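# Pull out the tray of the unbanded slide box

## Task

Open the slide box that has no band by pushing or pulling its inner tray out of its sleeve so that several centimetres of the tray stick out, and leave it resting like that. If less sticks out, more extension earns more credit. The banded slide box must end upright with its tray fully closed, or the task counts as failed.

## Robot and tools

Robot: two 6-joint arms with parallel grippers, left_arm and right_arm, facing each other across a table. Scene frame: origin roughly between the bases, +z up, table top at z = +0.020 m. left_arm's base sits at (-0.024, +0.454, +0.039) m on the +y side; right_arm's at (-0.025, -0.464, +0.039) m. Arm names do not match image sides. Nothing may leave the table, and the banded box must not be tipped or opened.

Joint order in every row and every per-arm list: waist (joint_0), shoulder (joint_1), elbow (joint_2), wrist pitch (joint_3), wrist yaw (joint_4), wrist roll (joint_5). Stated ranges in rad: waist -3.054 to 3.054, shoulder 0.000 to 3.142, elbow 0.000 to 2.356, wrist pitch and wrist yaw -1.571 to 1.571, wrist roll -3.142 to 3.142. The true end of a joint can differ by up to 0.028 rad.

Gripper: fingers point along its +x axis and close along its y axis. end_effector_position is the pinch point between the fingers, 3 to 4 cm short of the tips. Only the last 1.5 cm of each finger is a flat pad.

A row: one flat list of 14 numbers, each in [-1, 1], covering both arms even when only one moves. First come left_arm's 6 joint values and its opening, then right_arm's 6 joint values and opening. Joint values are offsets, not poses. They count from the Joint targets the arm had when the action (or move) began, not from the previous row. 1.0 equals 2.055 rad for waist, shoulder and elbow and 4.263 rad for the three wrist joints. Opening is absolute: +1 fully open, about -0.78 where empty fingers touch; going lower adds nothing. To grip, command about 0.08 below the grip_measured reading at contact. Closing fully takes at least 0.6 s. To leave one arm alone, send 0 for its joints and its current opening again (0 for the opening means half closed).

execute_actions(actions, cameras): actions is a list of actions; each action is a list of up to 15 rows, one per 1/30 s step, and the last row is held to fill 15 steps (0.5 s). An empty list just reports. An action is refused if it would send a joint more than 0.028 rad beyond its range; a bad first action refuses the whole call. Per step, a joint target can lead its measured angle by at most 0.368 rad (first three joints) or 0.763 rad (wrist joints), and targets implying a hand jump over 70 mm are scaled back, so big changes need several actions.

move(target, speed, blend, opening_speed, blocking, cameras): target is one 14-number row or a list of up to 15 rows, all offsets from the same starting Joint targets, sharing at most 10 s. The joints are steered together, so the hand follows a curve. speed is the top rate in rad/s of the joint with farthest to travel, 0.01 to 7, default 0.5; one number or one per target. blend (rad) rounds corners between listed targets. opening_speed (at least 0.2 per second on the -1..+1 scale) ramps the opening. blocking=false returns after about 0.5 s while motion continues. Moves do not avoid obstacles or the other arm. The result adds a "move:" line: done, off_target (resting over 0.03 rad from target), moving, held or fault, plus limits=held if steps were withheld.

wait(seconds 0 to 10) lets time run with commands held. stop brakes a running move. zoom_image(camera, region): camera is cam_high, cam_left_wrist or cam_right_wrist; region [x0, y0, x1, y1] in pixels of the 672x504 image, at most 504x504. read_manual returns licence texts. finished_scene (scene 1) ends the scene for good.

Results: end_effector_position (m), end_effector_quat_wxyz and velocities in the scene frame, possibly a few cm off. Joint positions and velocities per arm (rad, rad/s) then finger gap (m, 0.080 open). Joint targets: the base for your next offsets. grip_measured on the opening scale; grip_effort_n is motor effort, negative when closing, not pad force. Joint torques and External joint torques are in joint order; positive means toward larger angles, and an outside push toward larger angles lowers the external reading. Wrist depth gives 7x7 cells in mm per wrist camera (70 to 1000), "-" if unread. Step readings list joint angles during actions. "joint sent to its limit", "joint command not followed", blocked, MOTOR HOT, TORQUE FAULT and OVER-TEMPERATURE FAULT lines warn of trouble.

Avoid: slamming into or pressing hard on the boxes, releasing things while they move, knocking anything off the table or upsetting the banded box, and any contact between the two arms or one gripper pinching the other. Contact torque at a joint's load limit (waist 17.4, shoulder 21.6, elbow 21.5, wrist pitch 5.67, wrist yaw 5.65, wrist roll 5.3 N m) halts that arm for 10 s. Long stretched holds or pushing toward unreachable poses heat motors. To end a push, command targets back past the measured positions.

Each tool is called after ">>>" as a command line: name --argument value for each argument, lists and objects as JSON in quotes; but a table of rows of numbers goes row by row, as --pt "numbers of a row", without its own name.

## Session

>>> execute_actions --actions '[]'

Scene clock: 0.00 s.
left_arm: end_effector_position=(-0.3695, +0.2012, +0.3353) grip_measured=+1.000 grip_effort_n=n/a end_effector_quat_wxyz=(+0.184, +0.042, +0.175, +0.966) | right_arm: end_effector_position=(-0.0638, -0.2453, +0.3103) grip_measured=+0.981 grip_effort_n=n/a end_effector_quat_wxyz=(+0.742, -0.094, +0.520, +0.413)
Joint positions: left_arm=[-0.587 1.733 1.188 0.626 1.363 0.282 0.08] | right_arm=[0.391 1.098 1.357 -1.358 0.308 1.116 0.079]
Joint velocities: within noise
Joint torques (N m): no reading
External joint torques (N m): no reading
Motor temperatures (°C): left_arm=[26 28 27 31 31 27] | right_arm=[27 26 29 31 32 26]
Heat: left arm: hottest wrist pitch 31 °C (+0.0 °C/min); right arm: hottest wrist yaw 32 °C (+0.0 °C/min).
Wrist depth (mm): cam_left_wrist=[- - - - - - - / - - - - - - - / - - - - - - - / - - - - - - - / - - - - - - 96 / - - - - - - 75 / - - - - - - -] | cam_right_wrist=[350 451 415 388 363 342 321 / 341 322 403 370 358 338 318 / 465 327 395 378 356 306 308 / 471 432 397 374 353 308 309 / - - 390 363 346 334 86 / - - 390 316 342 330 83 / - 407 386 364 341 324 -]
Joint targets: left_arm=[-0.587 1.730 1.191 0.627 1.363 0.282] | right_arm=[0.391 1.096 1.358 -1.358 0.308 1.116]
Tool commands: left_gripper/opening=+1.0 right_gripper/opening=+0.980805

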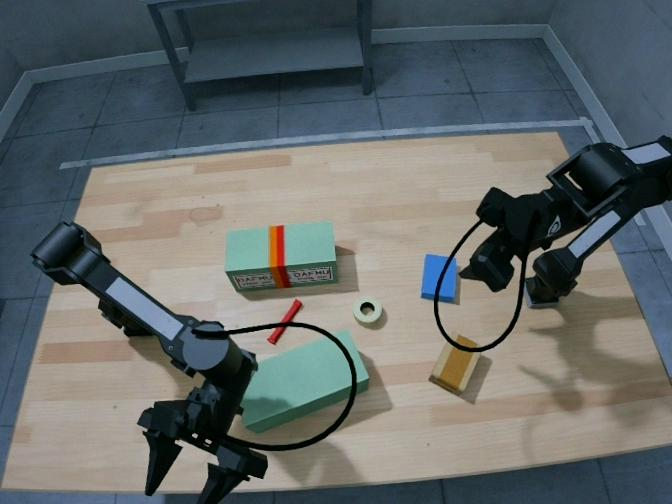

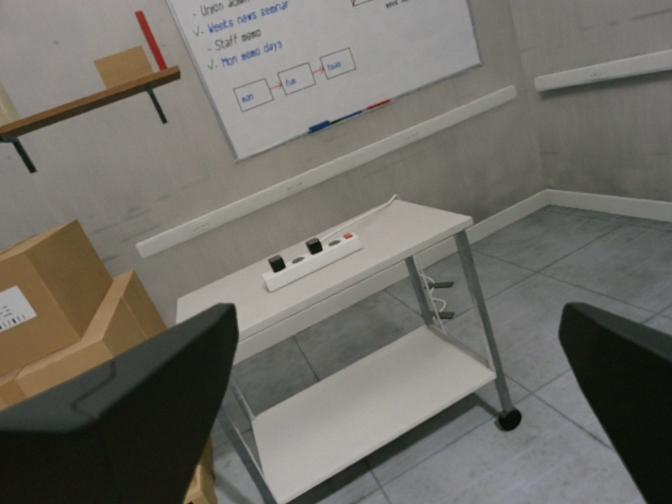

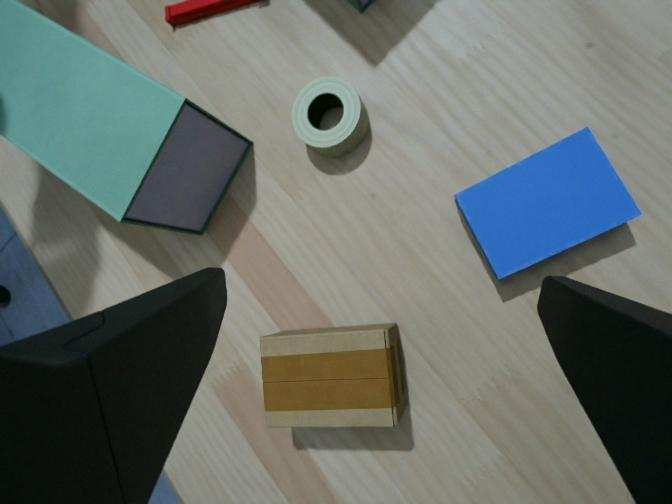

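>>> zoom_image --camera "cam_right_wrist" --region '[0, 40, 300, 265]'

>>> zoom_image --camera "cam_high" --region '[200, 200, 420, 450]'

Scaled by 1.680 from the camera's 672x504 image, which has a finer 960x720 frame.

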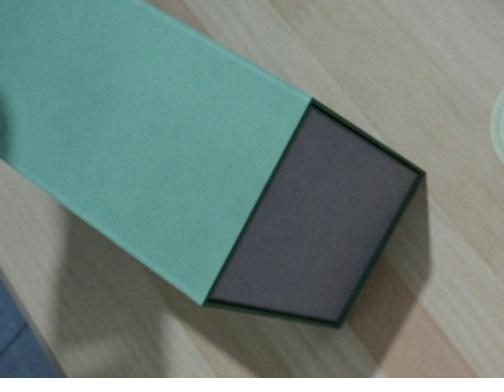

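Scaled by 2.016 from the camera's 672x504 image, which has a finer 960x720 frame.

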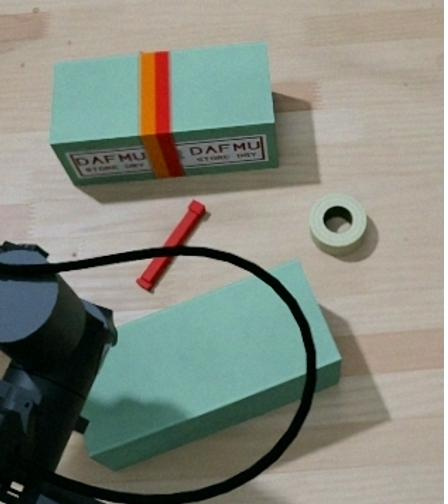

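>>> move --target '[0.092,0.176,0.412,-0.4863,-0.3197,-0.0661,-0.9,-0.0457,0.103,-0.458,0.4574,-0.0722,-0.2618,-0.9]' --speed 1.0

Scene clock: 191.30 s.
left_arm: end_effector_position=(-0.1851, +0.0747, +0.2025) grip_measured=-0.764 grip_effort_n=-83.5 end_effector_quat_wxyz=(+0.403, +0.567, +0.376, -0.612) | right_arm: end_effector_position=(-0.1280, -0.1173, +0.1858) grip_measured=-0.799 grip_effort_n=-83.5 end_effector_quat_wxyz=(+0.593, -0.113, +0.086, +0.792)
Joint positions: left_arm=[-0.4 2.079 2.026 -1.445 0.004 0.004 0.001] | right_arm=[0.3 1.298 0.424 0.588 0.007 0.005 0]
Joint velocities: within noise
Joint torques (N m): left_arm=[0.08 -8.32 7.84 0.48 -0.16 -0.12] | right_arm=[-0.17 -3.53 5.59 2.2 -0.23 -0.12]
External joint torques (N m): left_arm=[0.08 0.85 2.31 0.05 -0.16 -0.12] | right_arm=[-0.22 0.51 -0.53 0.47 -0.23 -0.12]
Motor temperatures (°C): left_arm=[26 42 38 34 31 27] | right_arm=[27 27 37 35 32 26]
Heat: left arm: hottest shoulder 42 °C (+2.0 °C/min); right arm: hottest elbow 37 °C (+0.0 °C/min).
Wrist depth (mm): cam_left_wrist=[116 116 115 115 116 206 204 / 123 122 122 121 120 215 215 / 238 129 128 127 127 129 227 / 249 248 136 135 134 133 237 / 263 259 144 142 139 142 142 / 272 280 257 - - - 150 / - - - - - - -] | cam_right_wrist=[- - - 668 727 725 495 / - - - 294 337 522 520 / - - 398 225 224 418 417 / - 340 325 188 188 325 336 / 292 293 293 - 200 284 282 / - - - - - - - / - - - - - - -]
Joint targets: left_arm=[-0.398 2.092 2.038 -1.446 0.000 0.000] | right_arm=[0.297 1.308 0.416 0.592 0.001 0.000]
move: done
camera_calibration:
cam_left_wrist: T_world_to_cam=[[-0.909098, 0.415272, -0.0330302, -0.176871], [0.386652, 0.870635, 0.304131, -0.0266517], [0.155054, 0.263713, -0.952058, 0.276681], [0, 0, 0, 1]] pos_world=[-0.193388, 0.0236887, 0.26568]
cam_right_wrist: T_world_to_cam=[[0.958104, 0.286141, 0.0126422, 0.162271], [0.196501, -0.624562, -0.75585, 0.113539], [-0.208384, 0.726667, -0.654622, 0.259537], [0, 0, 0, 1]] pos_world=[-0.123699, -0.164117, 0.253666]

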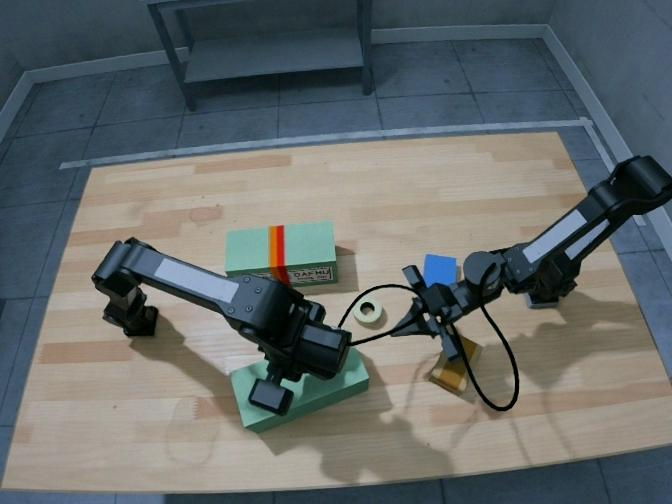

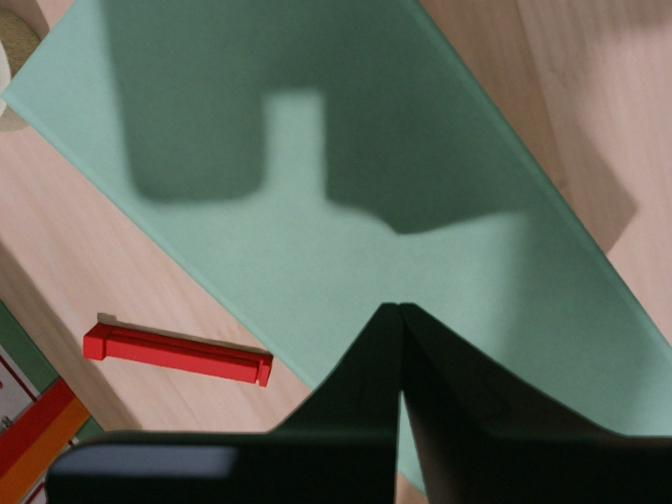

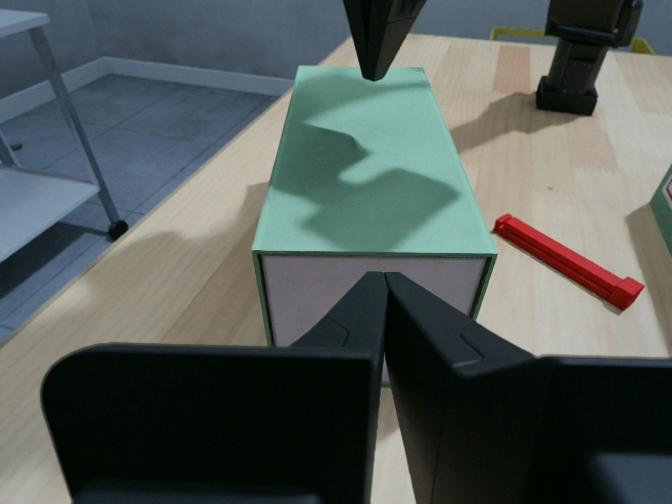

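>>> move --target '[0,0,0,0,0,0,-0.9,0,0.3538,-0.0054,0.1731,0,0,-0.9]' --speed 0.7

Scene clock: 214.33 s.
left_arm: end_effector_position=(-0.1850, +0.0747, +0.2026) grip_measured=-0.764 grip_effort_n=-83.5 end_effector_quat_wxyz=(+0.403, +0.568, +0.376, -0.611) | right_arm: end_effector_position=(-0.1374, -0.0859, +0.0715) grip_measured=-0.799 grip_effort_n=-83.5 end_effector_quat_wxyz=(+0.593, -0.113, +0.086, +0.792)
Joint positions: left_arm=[-0.4 2.079 2.027 -1.446 0.003 0.003 0.001] | right_arm=[0.299 2.021 0.409 1.326 0.006 0.003 0]
Joint velocities: within noise
Joint torques (N m): left_arm=[0.02 -8.24 7.72 0.52 -0.14 -0.1] | right_arm=[-0.08 -5.38 2.69 2.18 -0.2 -0.12]
External joint torques (N m): left_arm=[0.05 1.01 2.14 0.07 -0.14 -0.1] | right_arm=[-0.06 0.8 -0.15 0.47 -0.2 -0.13]
Motor temperatures (°C): left_arm=[26 44 35 33 30 27] | right_arm=[27 27 36 40 32 26]
Heat: left arm: hottest shoulder 44 °C (+3.0 °C/min); right arm: hottest wrist pitch 40 °C (+5.1 °C/min).
Wrist depth (mm): cam_left_wrist=[116 116 115 115 116 205 204 / 123 122 122 121 120 214 215 / 237 129 128 127 127 129 228 / 249 248 136 135 134 134 238 / 264 259 144 141 139 142 142 / 273 281 257 - - - 150 / - - - - - - -] | cam_right_wrist=[- - 102 100 - 101 103 / - 273 111 113 108 110 232 / 209 208 129 128 - 127 210 / 168 168 147 142 142 146 169 / 146 146 146 - 146 141 142 / - - - - - - - / - - - - - - -]
Joint targets: left_arm=[-0.398 2.092 2.038 -1.447 0.000 0.000] | right_arm=[0.297 2.035 0.406 1.330 0.000 0.000]
move: done
camera_calibration:
cam_left_wrist: T_world_to_cam=[[-0.909215, 0.414988, -0.0333532, -0.17671], [0.386171, 0.870584, 0.304886, -0.0269834], [0.155561, 0.264327, -0.951805, 0.276683], [0, 0, 0, 1]] pos_world=[-0.193289, 0.0236892, 0.265681]
cam_right_wrist: T_world_to_cam=[[0.957771, 0.287215, 0.0134639, 0.163819], [0.197717, -0.623881, -0.756095, 0.0488354], [-0.208762, 0.726828, -0.654323, 0.159781], [0, 0, 0, 1]] pos_world=[-0.133201, -0.132717, 0.139267]

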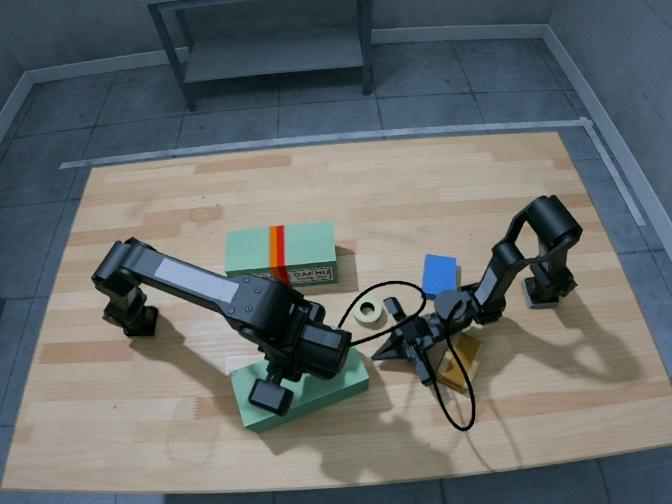

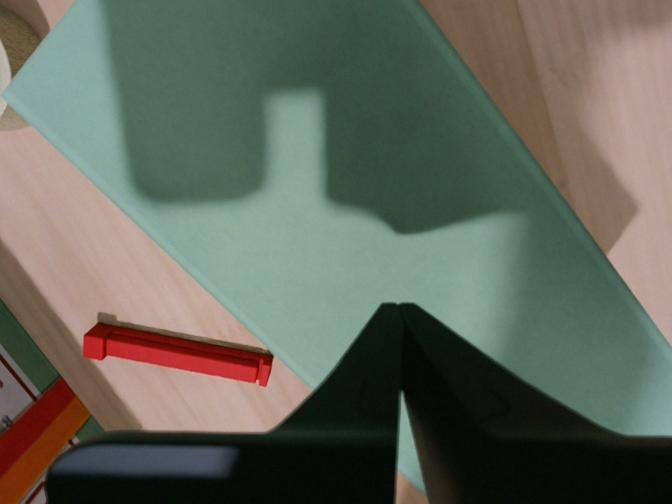

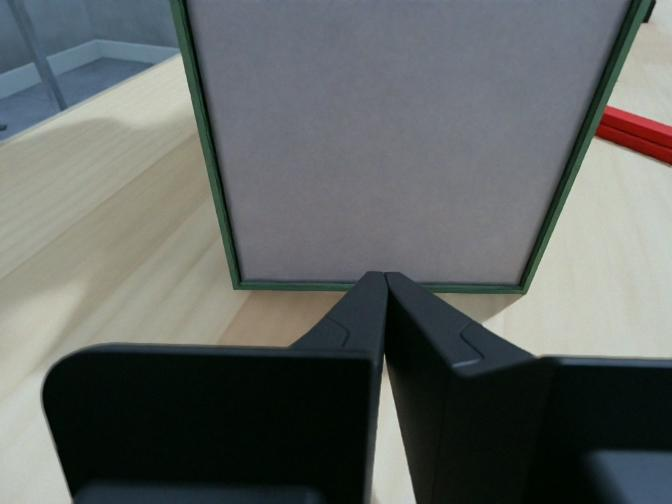

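>>> move --target '[0,0,0,0,0,0,-0.9,0,0.0247,0.0762,-0.0251,0,0,-0.9]' --speed 0.12

Scene clock: 229.43 s.
left_arm: end_effector_position=(-0.1850, +0.0747, +0.2026) grip_measured=-0.764 grip_effort_n=-83.5 end_effector_quat_wxyz=(+0.403, +0.568, +0.376, -0.611) | right_arm: end_effector_position=(-0.1472, -0.0535, +0.0703) grip_measured=-0.799 grip_effort_n=-83.5 end_effector_quat_wxyz=(+0.593, -0.116, +0.088, +0.792)
Joint positions: left_arm=[-0.4 2.079 2.027 -1.446 0.003 0.003 0.001] | right_arm=[0.299 2.068 0.551 1.226 0.006 0.003 0]
Joint velocities: within noise
Joint torques (N m): left_arm=[0.08 -8.27 7.65 0.52 -0.14 -0.1] | right_arm=[-0.14 -5.81 5.03 1.73 -0.18 -0.12]
External joint torques (N m): left_arm=[0.11 1 2.03 0.05 -0.14 -0.11] | right_arm=[-0.15 1.16 1.69 0.02 -0.18 -0.12]
Motor temperatures (°C): left_arm=[26 45 35 33 30 27] | right_arm=[27 28 35 41 32 26]
Heat: left arm: hottest shoulder 45 °C (+4.0 °C/min); right arm: hottest wrist pitch 41 °C (+6.1 °C/min).
Wrist depth (mm): cam_left_wrist=[116 116 115 115 116 206 205 / 123 122 122 121 121 215 216 / 237 129 128 128 127 129 228 / 249 248 136 135 134 134 237 / 264 259 144 142 139 142 142 / 273 280 257 - - - 150 / - - - - - - -] | cam_right_wrist=[- - - - - - - / - - - 82 - 81 - / 201 - 91 90 92 89 91 / 164 158 107 103 100 105 108 / 142 142 118 79 - 119 137 / - - - - - - - / - - - - - - -]
Joint targets: left_arm=[-0.398 2.092 2.038 -1.447 0.000 0.000] | right_arm=[0.297 2.086 0.562 1.223 0.000 0.000]
move: done
camera_calibration:
cam_left_wrist: T_world_to_cam=[[-0.909215, 0.414988, -0.0333532, -0.17671], [0.386171, 0.870584, 0.304886, -0.0269834], [0.155561, 0.264327, -0.951805, 0.276683], [0, 0, 0, 1]] pos_world=[-0.193289, 0.0236892, 0.265681]
cam_right_wrist: T_world_to_cam=[[0.957761, 0.287253, 0.0133979, 0.163837], [0.198961, -0.628299, -0.752101, 0.0696767], [-0.207625, 0.722998, -0.658912, 0.133788], [0, 0, 0, 1]] pos_world=[-0.143002, -0.100013, 0.138363]

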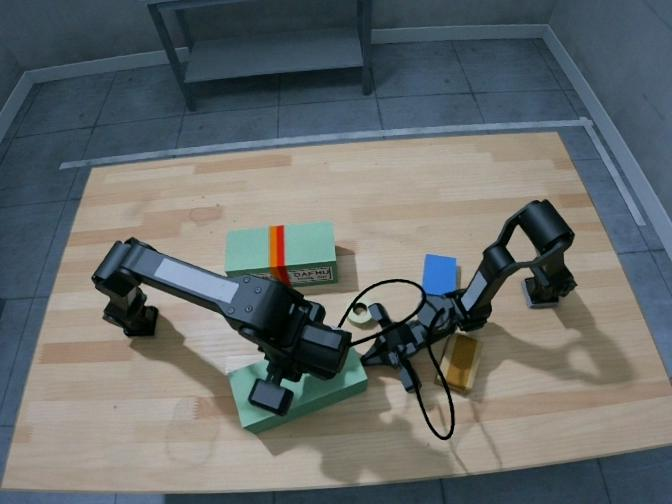

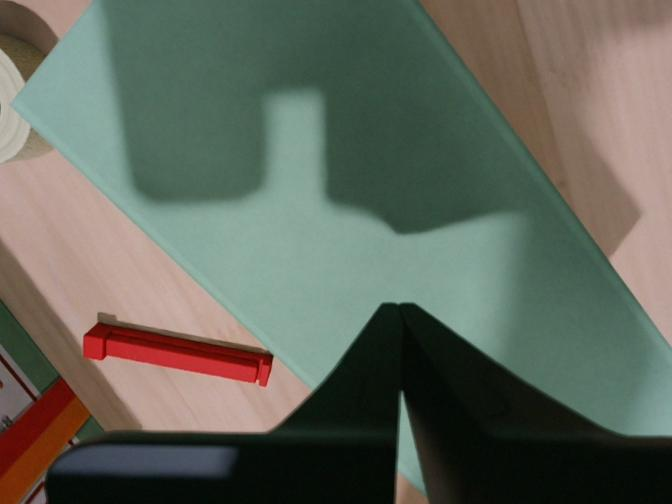

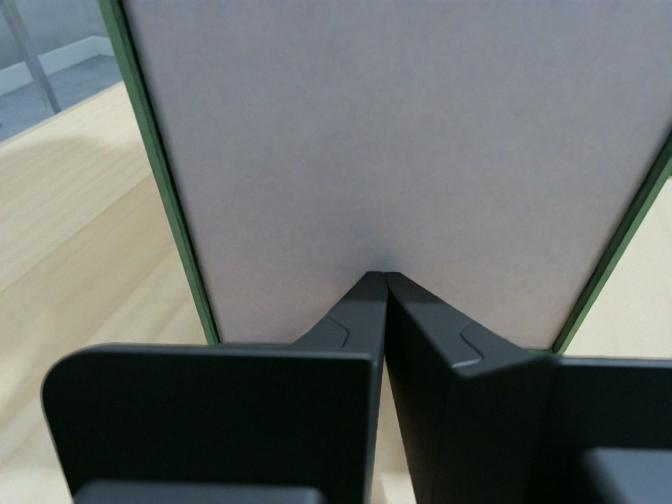

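>>> move --target '[0,-0.0085,-0.1011,0.0449,0,0,-0.9,0,0,0,0,0,0,-0.9]' --speed 0.15 --cameras '["cam_left_wrist"]'

Scene clock: 252.53 s.
left_arm: end_effector_position=(-0.1869, +0.0703, +0.1673) grip_measured=-0.764 grip_effort_n=-83.5 end_effector_quat_wxyz=(+0.408, +0.560, +0.371, -0.619) | right_arm: end_effector_position=(-0.1472, -0.0535, +0.0703) grip_measured=-0.799 grip_effort_n=-83.5 end_effector_quat_wxyz=(+0.593, -0.116, +0.088, +0.792)
Joint positions: left_arm=[-0.4 2.057 1.851 -1.266 0.003 0.003 0.001] | right_arm=[0.299 2.068 0.551 1.225 0.006 0.003 0]
Joint velocities: within noise
Joint torques (N m): left_arm=[0.14 -7.78 3.77 1.29 -0.12 -0.09] | right_arm=[-0.15 -5.81 5.08 1.72 -0.18 -0.11]
External joint torques (N m): left_arm=[0.17 1.39 -1.94 0.78 -0.12 -0.09] | right_arm=[-0.17 1.22 1.73 -0.01 -0.18 -0.11]
Motor temperatures (°C): left_arm=[26 46 35 32 30 27] | right_arm=[27 30 34 39 32 26]
Heat: left arm: hottest shoulder 46 °C (+4.0 °C/min); right arm: hottest wrist pitch 39 °C (+3.0 °C/min).
Wrist depth (mm): cam_left_wrist=[- 89 89 88 87 180 179 / - 92 93 93 91 187 187 / - 98 99 97 97 96 196 / - 103 102 102 101 102 202 / 228 108 108 106 92 106 106 / 242 229 - - - 111 111 / - - - - - - -] | cam_right_wrist=[- - - - - - - / - - - 82 - 81 - / 202 - 91 90 92 89 91 / 164 157 107 103 100 105 108 / 142 142 118 79 - 119 138 / - - - - - - - / - - - - - - -]
Joint targets: left_arm=[-0.398 2.074 1.830 -1.255 0.000 0.000] | right_arm=[0.297 2.086 0.562 1.223 0.000 0.000]
move: done
camera_calibration:
cam_left_wrist: T_world_to_cam=[[-0.909597, 0.414089, -0.0341171, -0.177699], [0.389082, 0.877712, 0.279708, -0.00736672], [0.145769, 0.241147, -0.959479, 0.245723], [0, 0, 0, 1]] pos_world=[-0.194587, 0.0207935, 0.231764]
Images, in order (width x height): cam_left_wrist 672x504.

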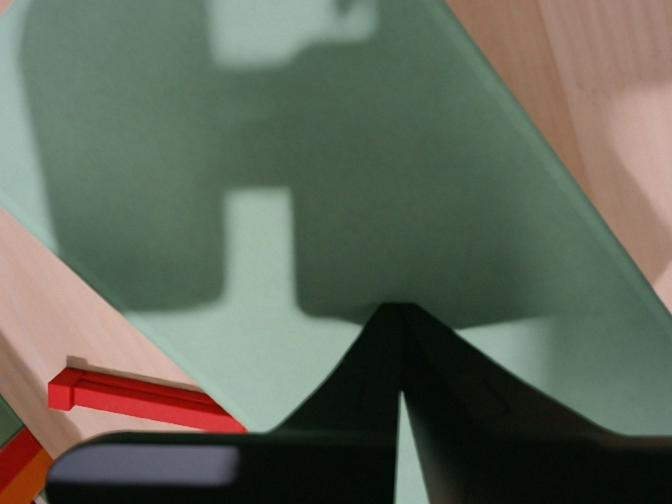

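>>> move --target '[0,0.0009,-0.0275,0.0137,0,0,-0.9,0,0,0,0,0,0,-0.9]' --speed 0.15 --cameras '["cam_left_wrist"]'

Scene clock: 261.17 s.
left_arm: end_effector_position=(-0.1865, +0.0711, +0.1648) grip_measured=-0.764 grip_effort_n=-83.5 end_effector_quat_wxyz=(+0.412, +0.552, +0.366, -0.625) | right_arm: end_effector_position=(-0.1472, -0.0535, +0.0703) grip_measured=-0.799 grip_effort_n=-83.5 end_effector_quat_wxyz=(+0.593, -0.116, +0.088, +0.792)
Joint positions: left_arm=[-0.4 2.032 1.801 -1.218 0.003 0.003 0.001] | right_arm=[0.299 2.068 0.551 1.225 0.006 0.003 0]
Joint velocities: within noise
Joint torques (N m): left_arm=[0.08 -4.54 3 2.03 -0.13 -0.11] | right_arm=[-0.14 -5.8 4.99 1.72 -0.19 -0.12]
External joint torques (N m): left_arm=[0.16 4.54 -2.79 1.48 -0.13 -0.12] | right_arm=[-0.16 1.22 1.65 -0.01 -0.18 -0.12]
Motor temperatures (°C): left_arm=[26 45 35 33 30 27] | right_arm=[27 31 34 39 32 26]
Heat: left arm: hottest shoulder 45 °C (+2.0 °C/min); right arm: hottest wrist pitch 39 °C (+1.0 °C/min).
Wrist depth (mm): cam_left_wrist=[- 91 91 89 89 182 181 / - 94 94 94 93 188 188 / - 100 100 98 98 97 197 / - 104 103 102 102 101 202 / 224 108 108 106 92 106 106 / 231 228 113 - - - 111 / - - - - - - -] | cam_right_wrist=[- - - - - - - / - - - 82 - 81 - / 202 - 91 90 92 89 91 / 163 157 107 103 100 105 108 / 142 142 119 79 - 119 137 / - - - - - - - / - - - - - - -]
Joint targets: left_arm=[-0.398 2.076 1.774 -1.197 0.000 0.000] | right_arm=[0.297 2.086 0.562 1.223 0.000 0.000]
move: off_target (left_arm); left_arm: the shoulder is farthest, 0.044 rad from its target
camera_calibration:
cam_left_wrist: T_world_to_cam=[[-0.909883, 0.413404, -0.0347944, -0.177632], [0.391498, 0.883358, 0.257699, -0.0038866], [0.13727, 0.220853, -0.965599, 0.243919], [0, 0, 0, 1]] pos_world=[-0.193585, 0.0229968, 0.230349]
Images, in order (width x height): cam_left_wrist 672x504.

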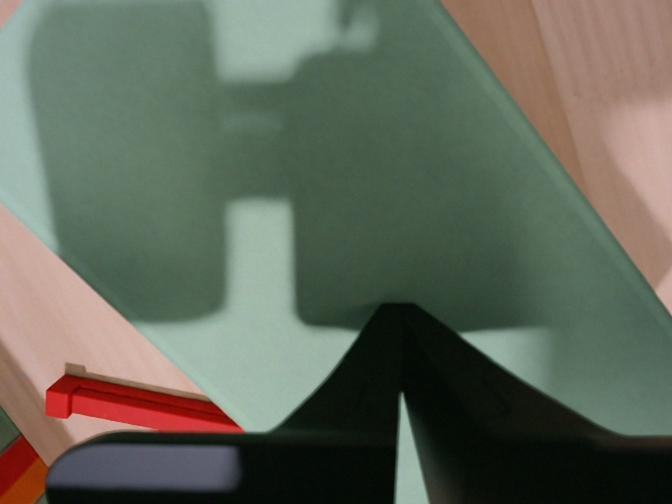

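>>> move --target '[0,0.022,-0.0146,0.0,0,0,-0.9,0,0,0,0,0,0,-0.9]' --speed 0.15 --cameras '[]'

>>> move --target '[0,0,0,0,0,0,-0.9,0,0.0113,0.031,-0.0096,0,0,-0.9]' --speed 0.1

Scene clock: 269.67 s.
left_arm: end_effector_position=(-0.1864, +0.0714, +0.1675) grip_measured=-0.764 grip_effort_n=-83.5 end_effector_quat_wxyz=(+0.414, +0.549, +0.364, -0.628) | right_arm: end_effector_position=(-0.1472, -0.0535, +0.0703) grip_measured=-0.799 grip_effort_n=-83.5 end_effector_quat_wxyz=(+0.593, -0.116, +0.088, +0.792)
Joint positions: left_arm=[-0.4 2.022 1.796 -1.214 0.003 0.003 0.001] | right_arm=[0.299 2.068 0.551 1.225 0.006 0.003 0]
Joint velocities: within noise
Joint torques (N m): left_arm=[-0.06 -7.96 5.83 0.8 0 0] | right_arm=[0.08 -7.77 3.69 1.87 -0.03 -0.01]
External joint torques (N m): left_arm=[0.02 1.07 0.01 0.23 0 0] | right_arm=[0.03 -0.73 0.31 0.15 -0.02 -0.01]
Motor temperatures (°C): left_arm=[26 43 34 34 30 27] | right_arm=[27 31 33 38 32 26]
Heat: left arm: hottest shoulder 43 °C (+0.0 °C/min); right arm: hottest wrist pitch 38 °C (-2.0 °C/min).
Wrist depth (mm): cam_left_wrist=[- 92 91 90 90 182 181 / - 94 95 94 93 188 189 / - 100 100 98 98 97 196 / - 104 103 103 102 101 202 / 225 108 108 107 92 106 106 / 231 228 - - - - 111 / - - - - - - -] | cam_right_wrist=[- - - - - - - / - - - 82 - 81 - / 201 - 90 90 92 89 91 / 163 158 107 103 100 105 108 / 142 142 118 79 - 119 138 / - - - - - - - / - - - - - - -]
Joint targets: left_arm=[-0.400 2.034 1.791 -1.212 0.003 0.003] | right_arm=[0.299 2.068 0.551 1.225 0.006 0.003]
blocked (left_arm)
move: off_target (left_arm); left_arm: the shoulder is farthest, 0.100 rad from its target
No camera images: "cameras" was empty.

Scene clock: 270.63 s.
left_arm: end_effector_position=(-0.1864, +0.0714, +0.1676) grip_measured=-0.764 grip_effort_n=-83.5 end_effector_quat_wxyz=(+0.414, +0.549, +0.364, -0.628) | right_arm: end_effector_position=(-0.1500, -0.0439, +0.0716) grip_measured=-0.799 grip_effort_n=-83.5 end_effector_quat_wxyz=(+0.593, -0.118, +0.089, +0.792)
Joint positions: left_arm=[-0.4 2.022 1.796 -1.214 0.003 0.003 0.001] | right_arm=[0.299 2.074 0.594 1.184 0.006 0.003 0]
Joint velocities: within noise
Joint torques (N m): left_arm=[-0.02 -8.06 5.75 0.79 -0.01 0] | right_arm=[0.03 -6.08 6.4 1.84 -0.02 0]
External joint torques (N m): left_arm=[-0.04 0.97 -0.01 0.25 -0.01 0] | right_arm=[-0.01 1.13 2.87 0.13 -0.02 0]
Motor temperatures (°C): left_arm=[26 42 34 34 30 27] | right_arm=[27 31 33 38 32 26]
Heat: left arm: hottest shoulder 42 °C (-1.0 °C/min); right arm: hottest wrist pitch 38 °C (-2.0 °C/min).
Wrist depth (mm): cam_left_wrist=[- 92 91 90 90 183 181 / - 94 95 94 93 189 188 / - 100 100 98 98 97 197 / - 104 103 103 102 101 202 / 224 108 108 107 92 106 106 / 231 228 - - - - 111 / - - - - - - -] | cam_right_wrist=[- - - - - - - / - - - 81 - 82 - / 192 - 90 90 92 89 88 / 163 152 107 103 100 102 96 / 142 138 119 79 - 119 134 / - - - - - - - / - - - - - - -]
Joint targets: left_arm=[-0.400 2.034 1.791 -1.212 0.003 0.003] | right_arm=[0.299 2.092 0.615 1.184 0.006 0.003]
move: done
camera_calibration:
cam_left_wrist: T_world_to_cam=[[-0.910007, 0.41311, -0.0350387, -0.177539], [0.392449, 0.885571, 0.24849, -0.00325331], [0.133683, 0.212376, -0.968001, 0.246854], [0, 0, 0, 1]] pos_world=[-0.193285, 0.023798, 0.233543]
cam_right_wrist: T_world_to_cam=[[0.957754, 0.287277, 0.0133891, 0.163849], [0.199857, -0.631383, -0.749275, 0.0770794], [-0.206796, 0.720297, -0.662123, 0.127319], [0, 0, 0, 1]] pos_world=[-0.146003, -0.0901105, 0.139861]

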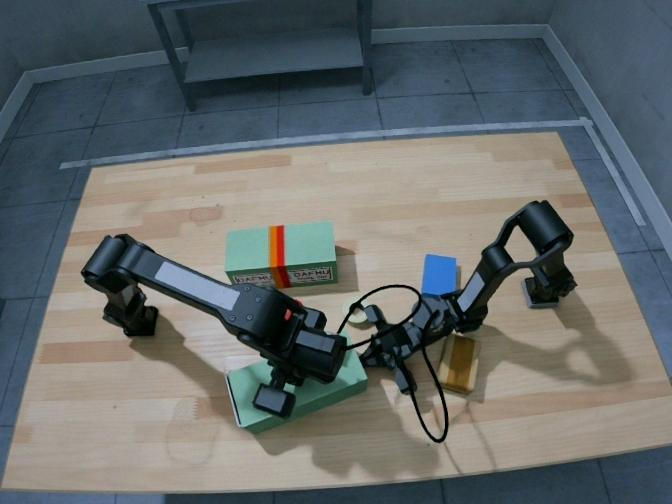

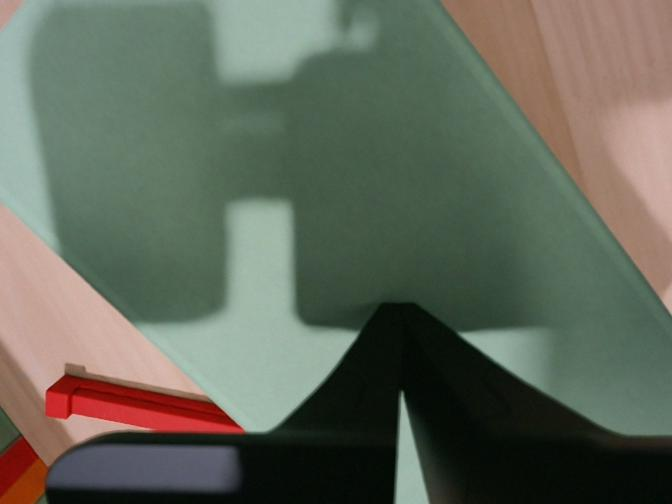

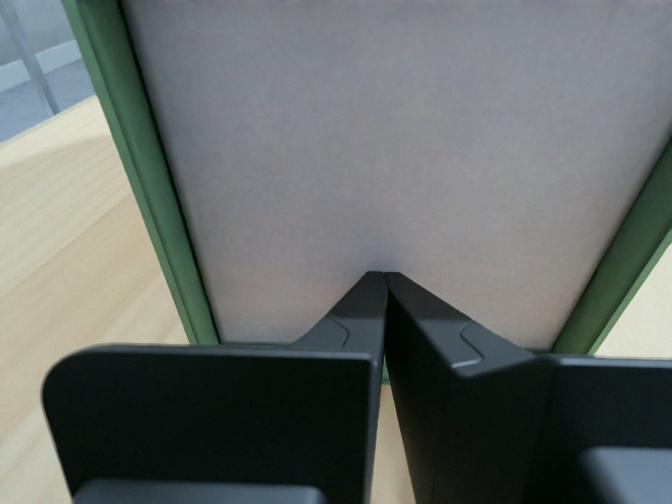

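>>> move --target '[0,0.0146,-0.005,0,0,0,-0.9,0,0.0202,0.0368,-0.0096,0,0,-0.9]' --speed 0.12

Scene clock: 280.57 s.
left_arm: end_effector_position=(-0.1864, +0.0714, +0.1671) grip_measured=-0.764 grip_effort_n=-83.5 end_effector_quat_wxyz=(+0.414, +0.550, +0.365, -0.627) | right_arm: end_effector_position=(-0.1554, -0.0260, +0.0717) grip_measured=-0.799 grip_effort_n=-83.5 end_effector_quat_wxyz=(+0.593, -0.115, +0.087, +0.792)
Joint positions: left_arm=[-0.4 2.023 1.796 -1.215 0.003 0.003 0.001] | right_arm=[0.299 2.111 0.673 1.148 0.006 0.003 0]
Joint velocities: within noise
Joint torques (N m): left_arm=[-0.03 -4.88 4.45 0.83 -0.01 0.01] | right_arm=[0.05 -5.99 6.39 1.61 -0.03 0]
External joint torques (N m): left_arm=[-0.03 4.18 -1.32 0.29 -0.01 0.01] | right_arm=[0.09 1.67 2.69 -0.1 -0.03 -0.01]
Motor temperatures (°C): left_arm=[26 41 34 34 30 27] | right_arm=[27 32 35 38 32 26]
Heat: left arm: hottest shoulder 41 °C (-3.0 °C/min); right arm: hottest wrist pitch 38 °C (-3.0 °C/min).
Wrist depth (mm): cam_left_wrist=[- 92 91 90 90 182 181 / - 94 95 94 93 188 189 / - 100 100 98 98 97 197 / - 104 103 103 102 101 202 / 224 108 108 106 92 106 106 / 231 227 - - - - 111 / - - - - - - -] | cam_right_wrist=[- - - - - - - / - - - 82 - 82 - / - - 90 90 92 89 88 / - 75 107 103 100 102 96 / - 87 118 79 - 118 - / - - - - - - - / - - - - - - -]
Joint targets: left_arm=[-0.400 2.064 1.780 -1.212 0.003 0.003] | right_arm=[0.299 2.133 0.691 1.144 0.006 0.003]
move: off_target (left_arm); left_arm: the shoulder is farthest, 0.041 rad from its target
camera_calibration:
cam_left_wrist: T_world_to_cam=[[-0.909976, 0.413181, -0.0349963, -0.177562], [0.39232, 0.885206, 0.249993, -0.00349566], [0.134271, 0.213758, -0.967615, 0.246362], [0, 0, 0, 1]] pos_world=[-0.193285, 0.0237978, 0.233044]
cam_right_wrist: T_world_to_cam=[[0.95777, 0.28722, 0.0134853, 0.163856], [0.198689, -0.627192, -0.753095, 0.089762], [-0.207846, 0.723971, -0.657773, 0.112918], [0, 0, 0, 1]] pos_world=[-0.151302, -0.0725142, 0.139664]

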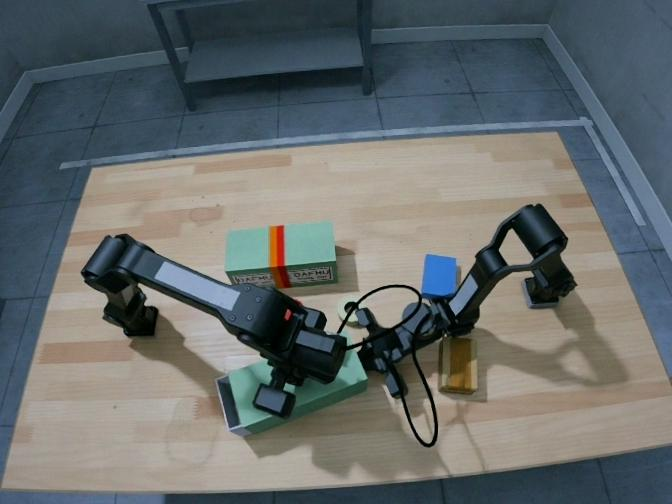

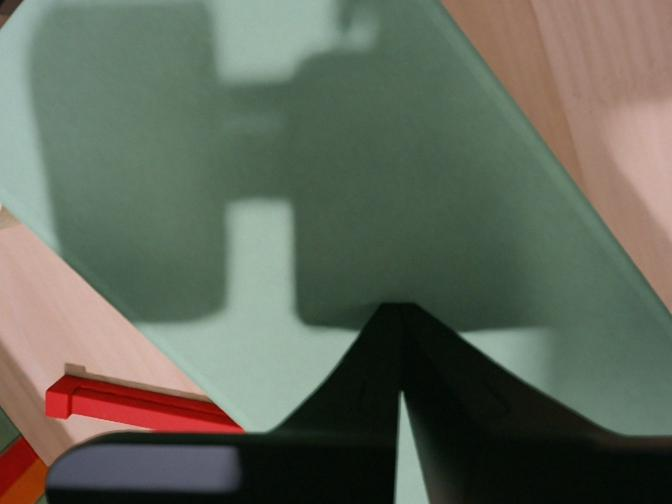

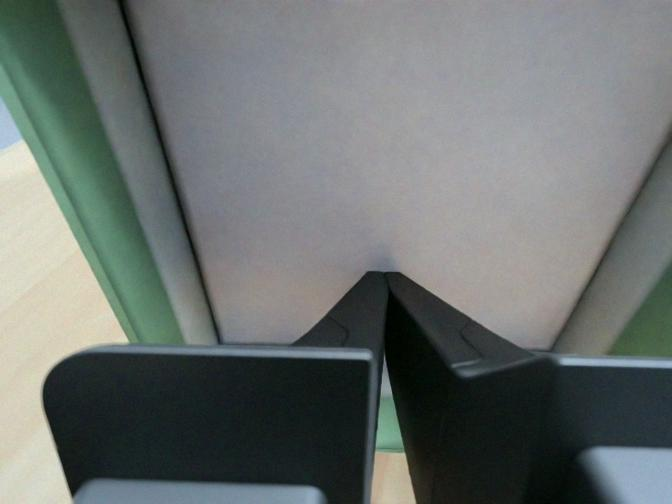

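>>> move --target '[0,0,0,0,0,0,-0.9,0,0.0219,0.0533,-0.0157,0,0,-0.9]' --speed 0.12

Scene clock: 286.07 s.
left_arm: end_effector_position=(-0.1864, +0.0714, +0.1670) grip_measured=-0.764 grip_effort_n=-83.5 end_effector_quat_wxyz=(+0.413, +0.550, +0.365, -0.627) | right_arm: end_effector_position=(-0.1627, -0.0017, +0.0728) grip_measured=-0.799 grip_effort_n=-83.5 end_effector_quat_wxyz=(+0.593, -0.115, +0.087, +0.792)
Joint positions: left_arm=[-0.4 2.023 1.796 -1.215 0.003 0.003 0.001] | right_arm=[0.299 2.154 0.784 1.081 0.006 0.003 0]
Joint velocities: within noise
Joint torques (N m): left_arm=[-0.02 -4.92 4.42 0.82 -0.01 0] | right_arm=[0.05 -6.56 6.45 1.57 -0.03 0.01]
External joint torques (N m): left_arm=[-0.03 4.12 -1.37 0.26 -0.01 0] | right_arm=[0.03 1.67 2.41 -0.13 -0.03 0.01]
Motor temperatures (°C): left_arm=[26 41 33 34 30 27] | right_arm=[27 32 35 38 32 26]
Heat: left arm: hottest shoulder 41 °C (-4.1 °C/min); right arm: hottest wrist pitch 38 °C (-3.0 °C/min).
Wrist depth (mm): cam_left_wrist=[- 92 91 90 90 182 181 / - 94 94 94 93 188 188 / - 100 100 98 98 97 197 / - 104 103 103 102 101 202 / 226 108 109 107 92 106 106 / 230 227 - - - - 111 / - - - - - - -] | cam_right_wrist=[- - - - - - - / - - - 82 - 82 - / - - 90 90 92 89 89 / - - 107 103 100 102 96 / - 94 118 79 - 119 - / - - - - - - - / - - - - - - -]
Joint targets: left_arm=[-0.400 2.064 1.780 -1.212 0.003 0.003] | right_arm=[0.299 2.178 0.800 1.077 0.006 0.003]
move: off_target (left_arm); left_arm: the shoulder is farthest, 0.041 rad from its target
camera_calibration:
cam_left_wrist: T_world_to_cam=[[-0.909994, 0.413143, -0.0349767, -0.177535], [0.392243, 0.88515, 0.250311, -0.00344477], [0.134374, 0.214062, -0.967534, 0.246184], [0, 0, 0, 1]] pos_world=[-0.193285, 0.0236978, 0.232844]
cam_right_wrist: T_world_to_cam=[[0.957782, 0.287182, 0.013416, 0.163894], [0.198312, -0.626164, -0.75405, 0.107268], [-0.208149, 0.724876, -0.65668, 0.0943817], [0, 0, 0, 1]] pos_world=[-0.158601, -0.0483151, 0.140665]

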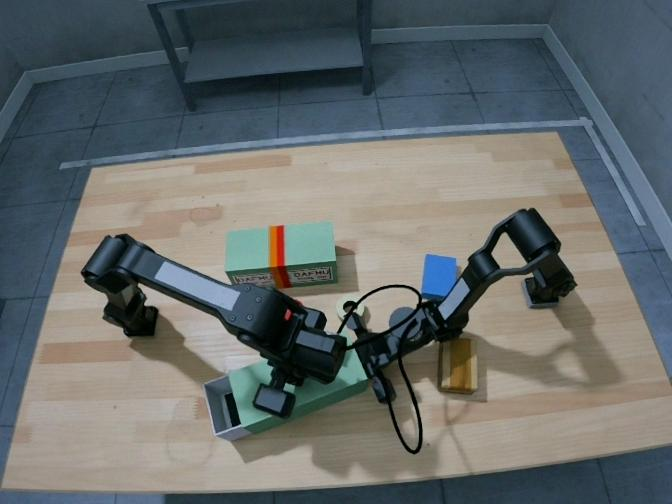

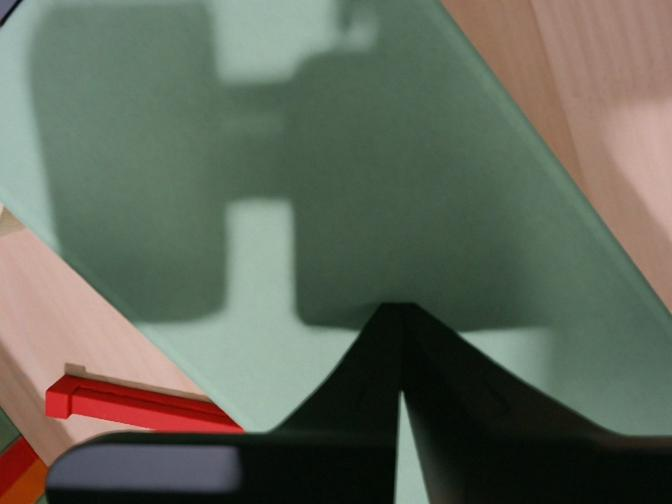

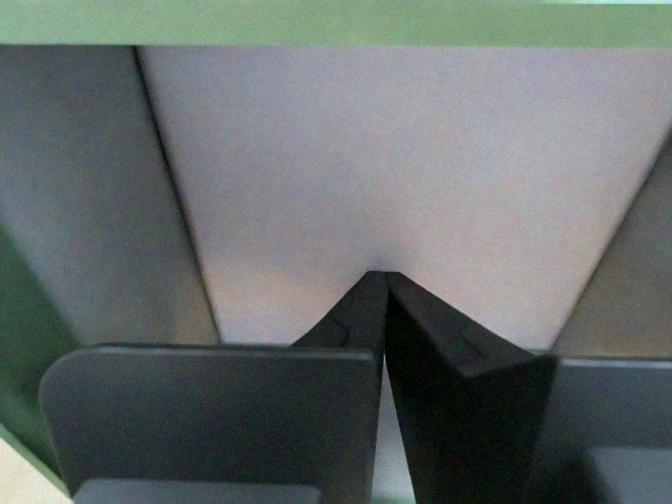

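>>> move --target '[0,0,0,0,0,0,-0.9,0,0.0073,0.0178,-0.0049,0,0,-0.9]' --speed 0.1

Scene clock: 301.57 s.
left_arm: end_effector_position=(-0.1864, +0.0714, +0.1670) grip_measured=-0.764 grip_effort_n=-83.5 end_effector_quat_wxyz=(+0.413, +0.550, +0.365, -0.627) | right_arm: end_effector_position=(-0.1651, +0.0062, +0.0733) grip_measured=-0.799 grip_effort_n=-83.5 end_effector_quat_wxyz=(+0.593, -0.114, +0.087, +0.792)
Joint positions: left_arm=[-0.4 2.023 1.796 -1.215 0.003 0.003 0.001] | right_arm=[0.299 2.168 0.82 1.06 0.006 0.003 0]
Joint velocities: within noise
Joint torques (N m): left_arm=[-0.02 -4.87 4.46 0.81 -0.03 0.01] | right_arm=[0.01 -6.73 6.63 1.55 -0.02 0]
External joint torques (N m): left_arm=[0.02 4.19 -1.32 0.27 -0.03 0.01] | right_arm=[-0.02 1.85 2.37 -0.19 -0.02 -0.01]
Motor temperatures (°C): left_arm=[26 40 33 33 30 27] | right_arm=[27 32 36 39 32 25]
Heat: left arm: hottest shoulder 40 °C (-5.0 °C/min); right arm: hottest wrist pitch 39 °C (-1.0 °C/min).
Wrist depth (mm): cam_left_wrist=[- 92 91 90 90 182 181 / - 94 94 94 93 188 188 / - 100 100 98 98 97 197 / - 104 103 103 102 101 202 / 225 108 108 106 92 106 106 / 231 227 - - - - 111 / - - - - - - -] | cam_right_wrist=[- - - - - - - / - - - - - - - / - - 90 90 92 89 89 / - - 107 103 100 102 96 / - 94 118 79 - 118 - / - - - - - - - / - - - - - - -]
Joint targets: left_arm=[-0.400 2.064 1.780 -1.212 0.003 0.003] | right_arm=[0.299 2.193 0.837 1.056 0.006 0.003]
move: off_target (left_arm); left_arm: the shoulder is farthest, 0.041 rad from its target
camera_calibration:
cam_left_wrist: T_world_to_cam=[[-0.909994, 0.413143, -0.0349767, -0.177535], [0.392243, 0.88515, 0.250311, -0.00344477], [0.134374, 0.214062, -0.967534, 0.246184], [0, 0, 0, 1]] pos_world=[-0.193285, 0.0236978, 0.232844]
cam_right_wrist: T_world_to_cam=[[0.957781, 0.287183, 0.0134503, 0.163845], [0.198096, -0.625316, -0.75481, 0.113092], [-0.208358, 0.725607, -0.655806, 0.088451], [0, 0, 0, 1]] pos_world=[-0.160901, -0.0405159, 0.141166]

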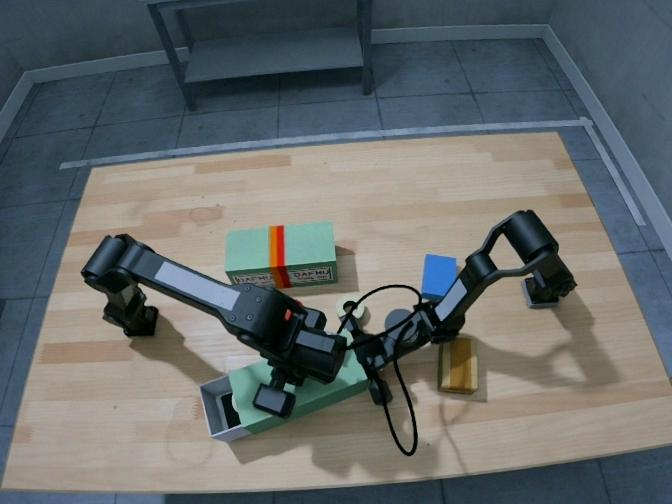

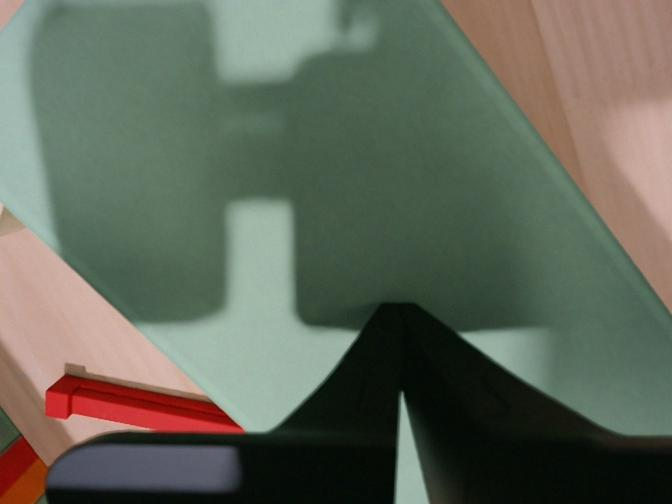

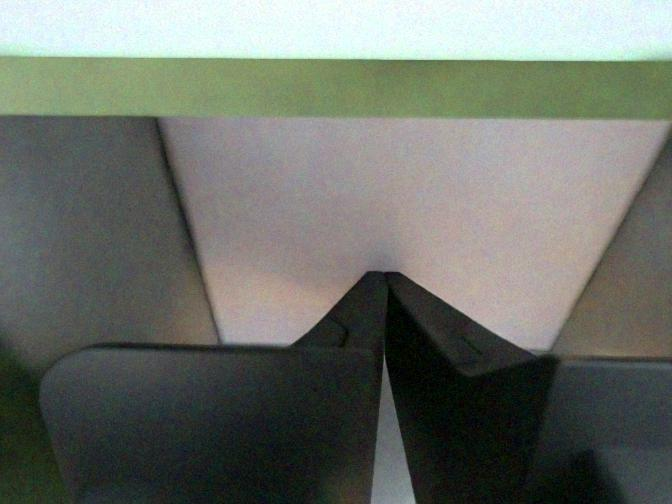

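>>> move --pt "0 0 0 0 0 0 -0.9 0 -0.0289 -0.071 0.0204 0 0 -0.9" --pt "0 0 0 0 0 0 -0.9 0 -0.0522 -0.1334 0.0392 0 0 -0.9" --pt "0 0.0136 0.1255 -0.0551 0 0 -0.9 0 -0.0769 -0.210 0.0643 0 0 -0.9" --pt "0 0.0136 0.1255 -0.0551 0 0 -0.9 0 -0.25 -0.2047 -0.02 0 0 -0.9" --speed 0.3 --blend 0.02

Scene clock: 315.37 s.
left_arm: end_effector_position=(-0.1850, +0.0747, +0.2027) grip_measured=-0.764 grip_effort_n=-83.5 end_effector_quat_wxyz=(+0.403, +0.567, +0.376, -0.611) | right_arm: end_effector_position=(-0.1354, -0.0926, +0.1196) grip_measured=-0.799 grip_effort_n=-83.5 end_effector_quat_wxyz=(+0.592, -0.124, +0.094, +0.791)
Joint positions: left_arm=[-0.4 2.079 2.027 -1.446 0.003 0.003 0.001] | right_arm=[0.299 1.695 0.411 0.972 0.006 0.003 0]
Joint velocities: within noise
Joint torques (N m): left_arm=[-0.04 -8.27 7.67 0.49 -0.01 0.02] | right_arm=[0.05 -7.82 5.54 1.77 -0.02 0.02]
External joint torques (N m): left_arm=[0.03 0.94 2.11 0.04 -0.02 0.02] | right_arm=[0.04 -2.38 1.05 0.05 -0.02 0.01]
Motor temperatures (°C): left_arm=[26 39 33 33 30 27] | right_arm=[27 33 35 40 32 25]
Heat: left arm: hottest shoulder 39 °C (-7.1 °C/min); right arm: hottest wrist pitch 40 °C (+1.0 °C/min).
Wrist depth (mm): cam_left_wrist=[- 116 116 115 116 206 205 / 123 123 122 121 121 214 215 / 221 129 128 128 127 129 227 / 249 249 136 135 134 133 236 / 265 260 144 142 139 142 142 / 273 280 257 - - - 150 / - - - - - - -] | cam_right_wrist=[- - 195 180 180 489 459 / - - 136 136 136 136 366 / - 287 175 208 208 173 286 / 234 234 219 225 223 218 234 / 204 205 204 - 201 198 198 / - - - - - - - / - - - - - - -]
Joint targets: left_arm=[-0.400 2.092 2.038 -1.447 0.003 0.003] | right_arm=[0.299 1.679 0.416 0.970 0.006 0.003]
move: done
camera_calibration:
cam_left_wrist: T_world_to_cam=[[-0.909232, 0.414948, -0.0333986, -0.176697], [0.386173, 0.870694, 0.30457, -0.0269322], [0.15546, 0.264027, -0.951904, 0.276792], [0, 0, 0, 1]] pos_world=[-0.193288, 0.0236893, 0.265781]
cam_right_wrist: T_world_to_cam=[[0.957682, 0.287514, 0.0134717, 0.163183], [0.203357, -0.642756, -0.738587, 0.0775366], [-0.203695, 0.710071, -0.674024, 0.198037], [0, 0, 0, 1]] pos_world=[-0.131706, -0.1377, 0.188551]

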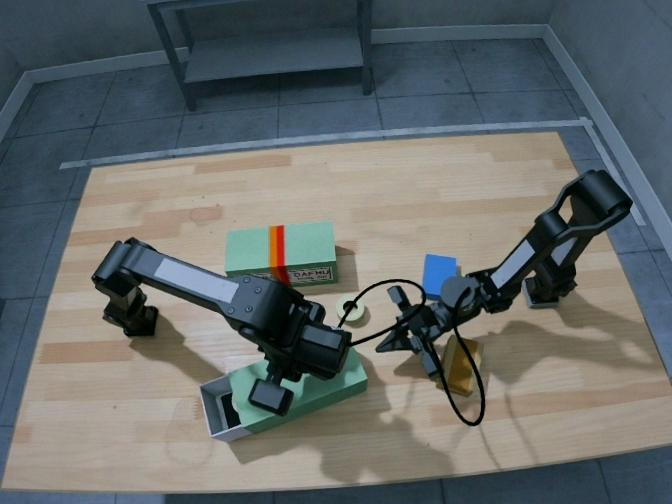

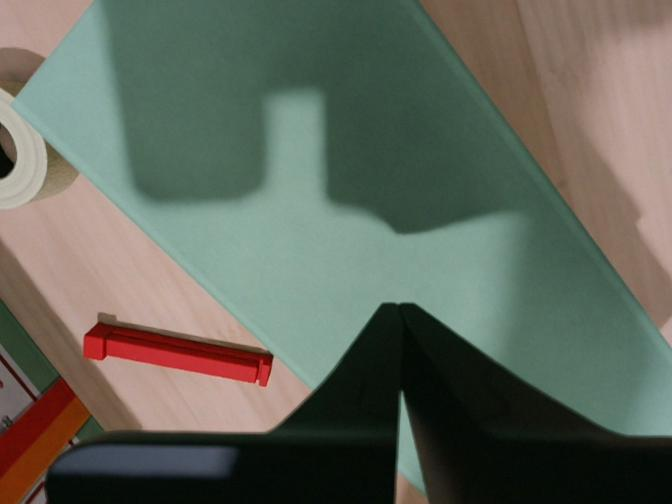

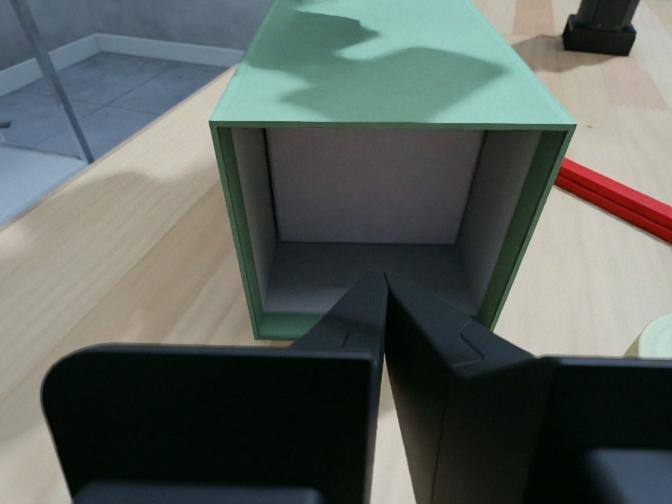

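>>> finished_scene

The scene is finished: the task was done.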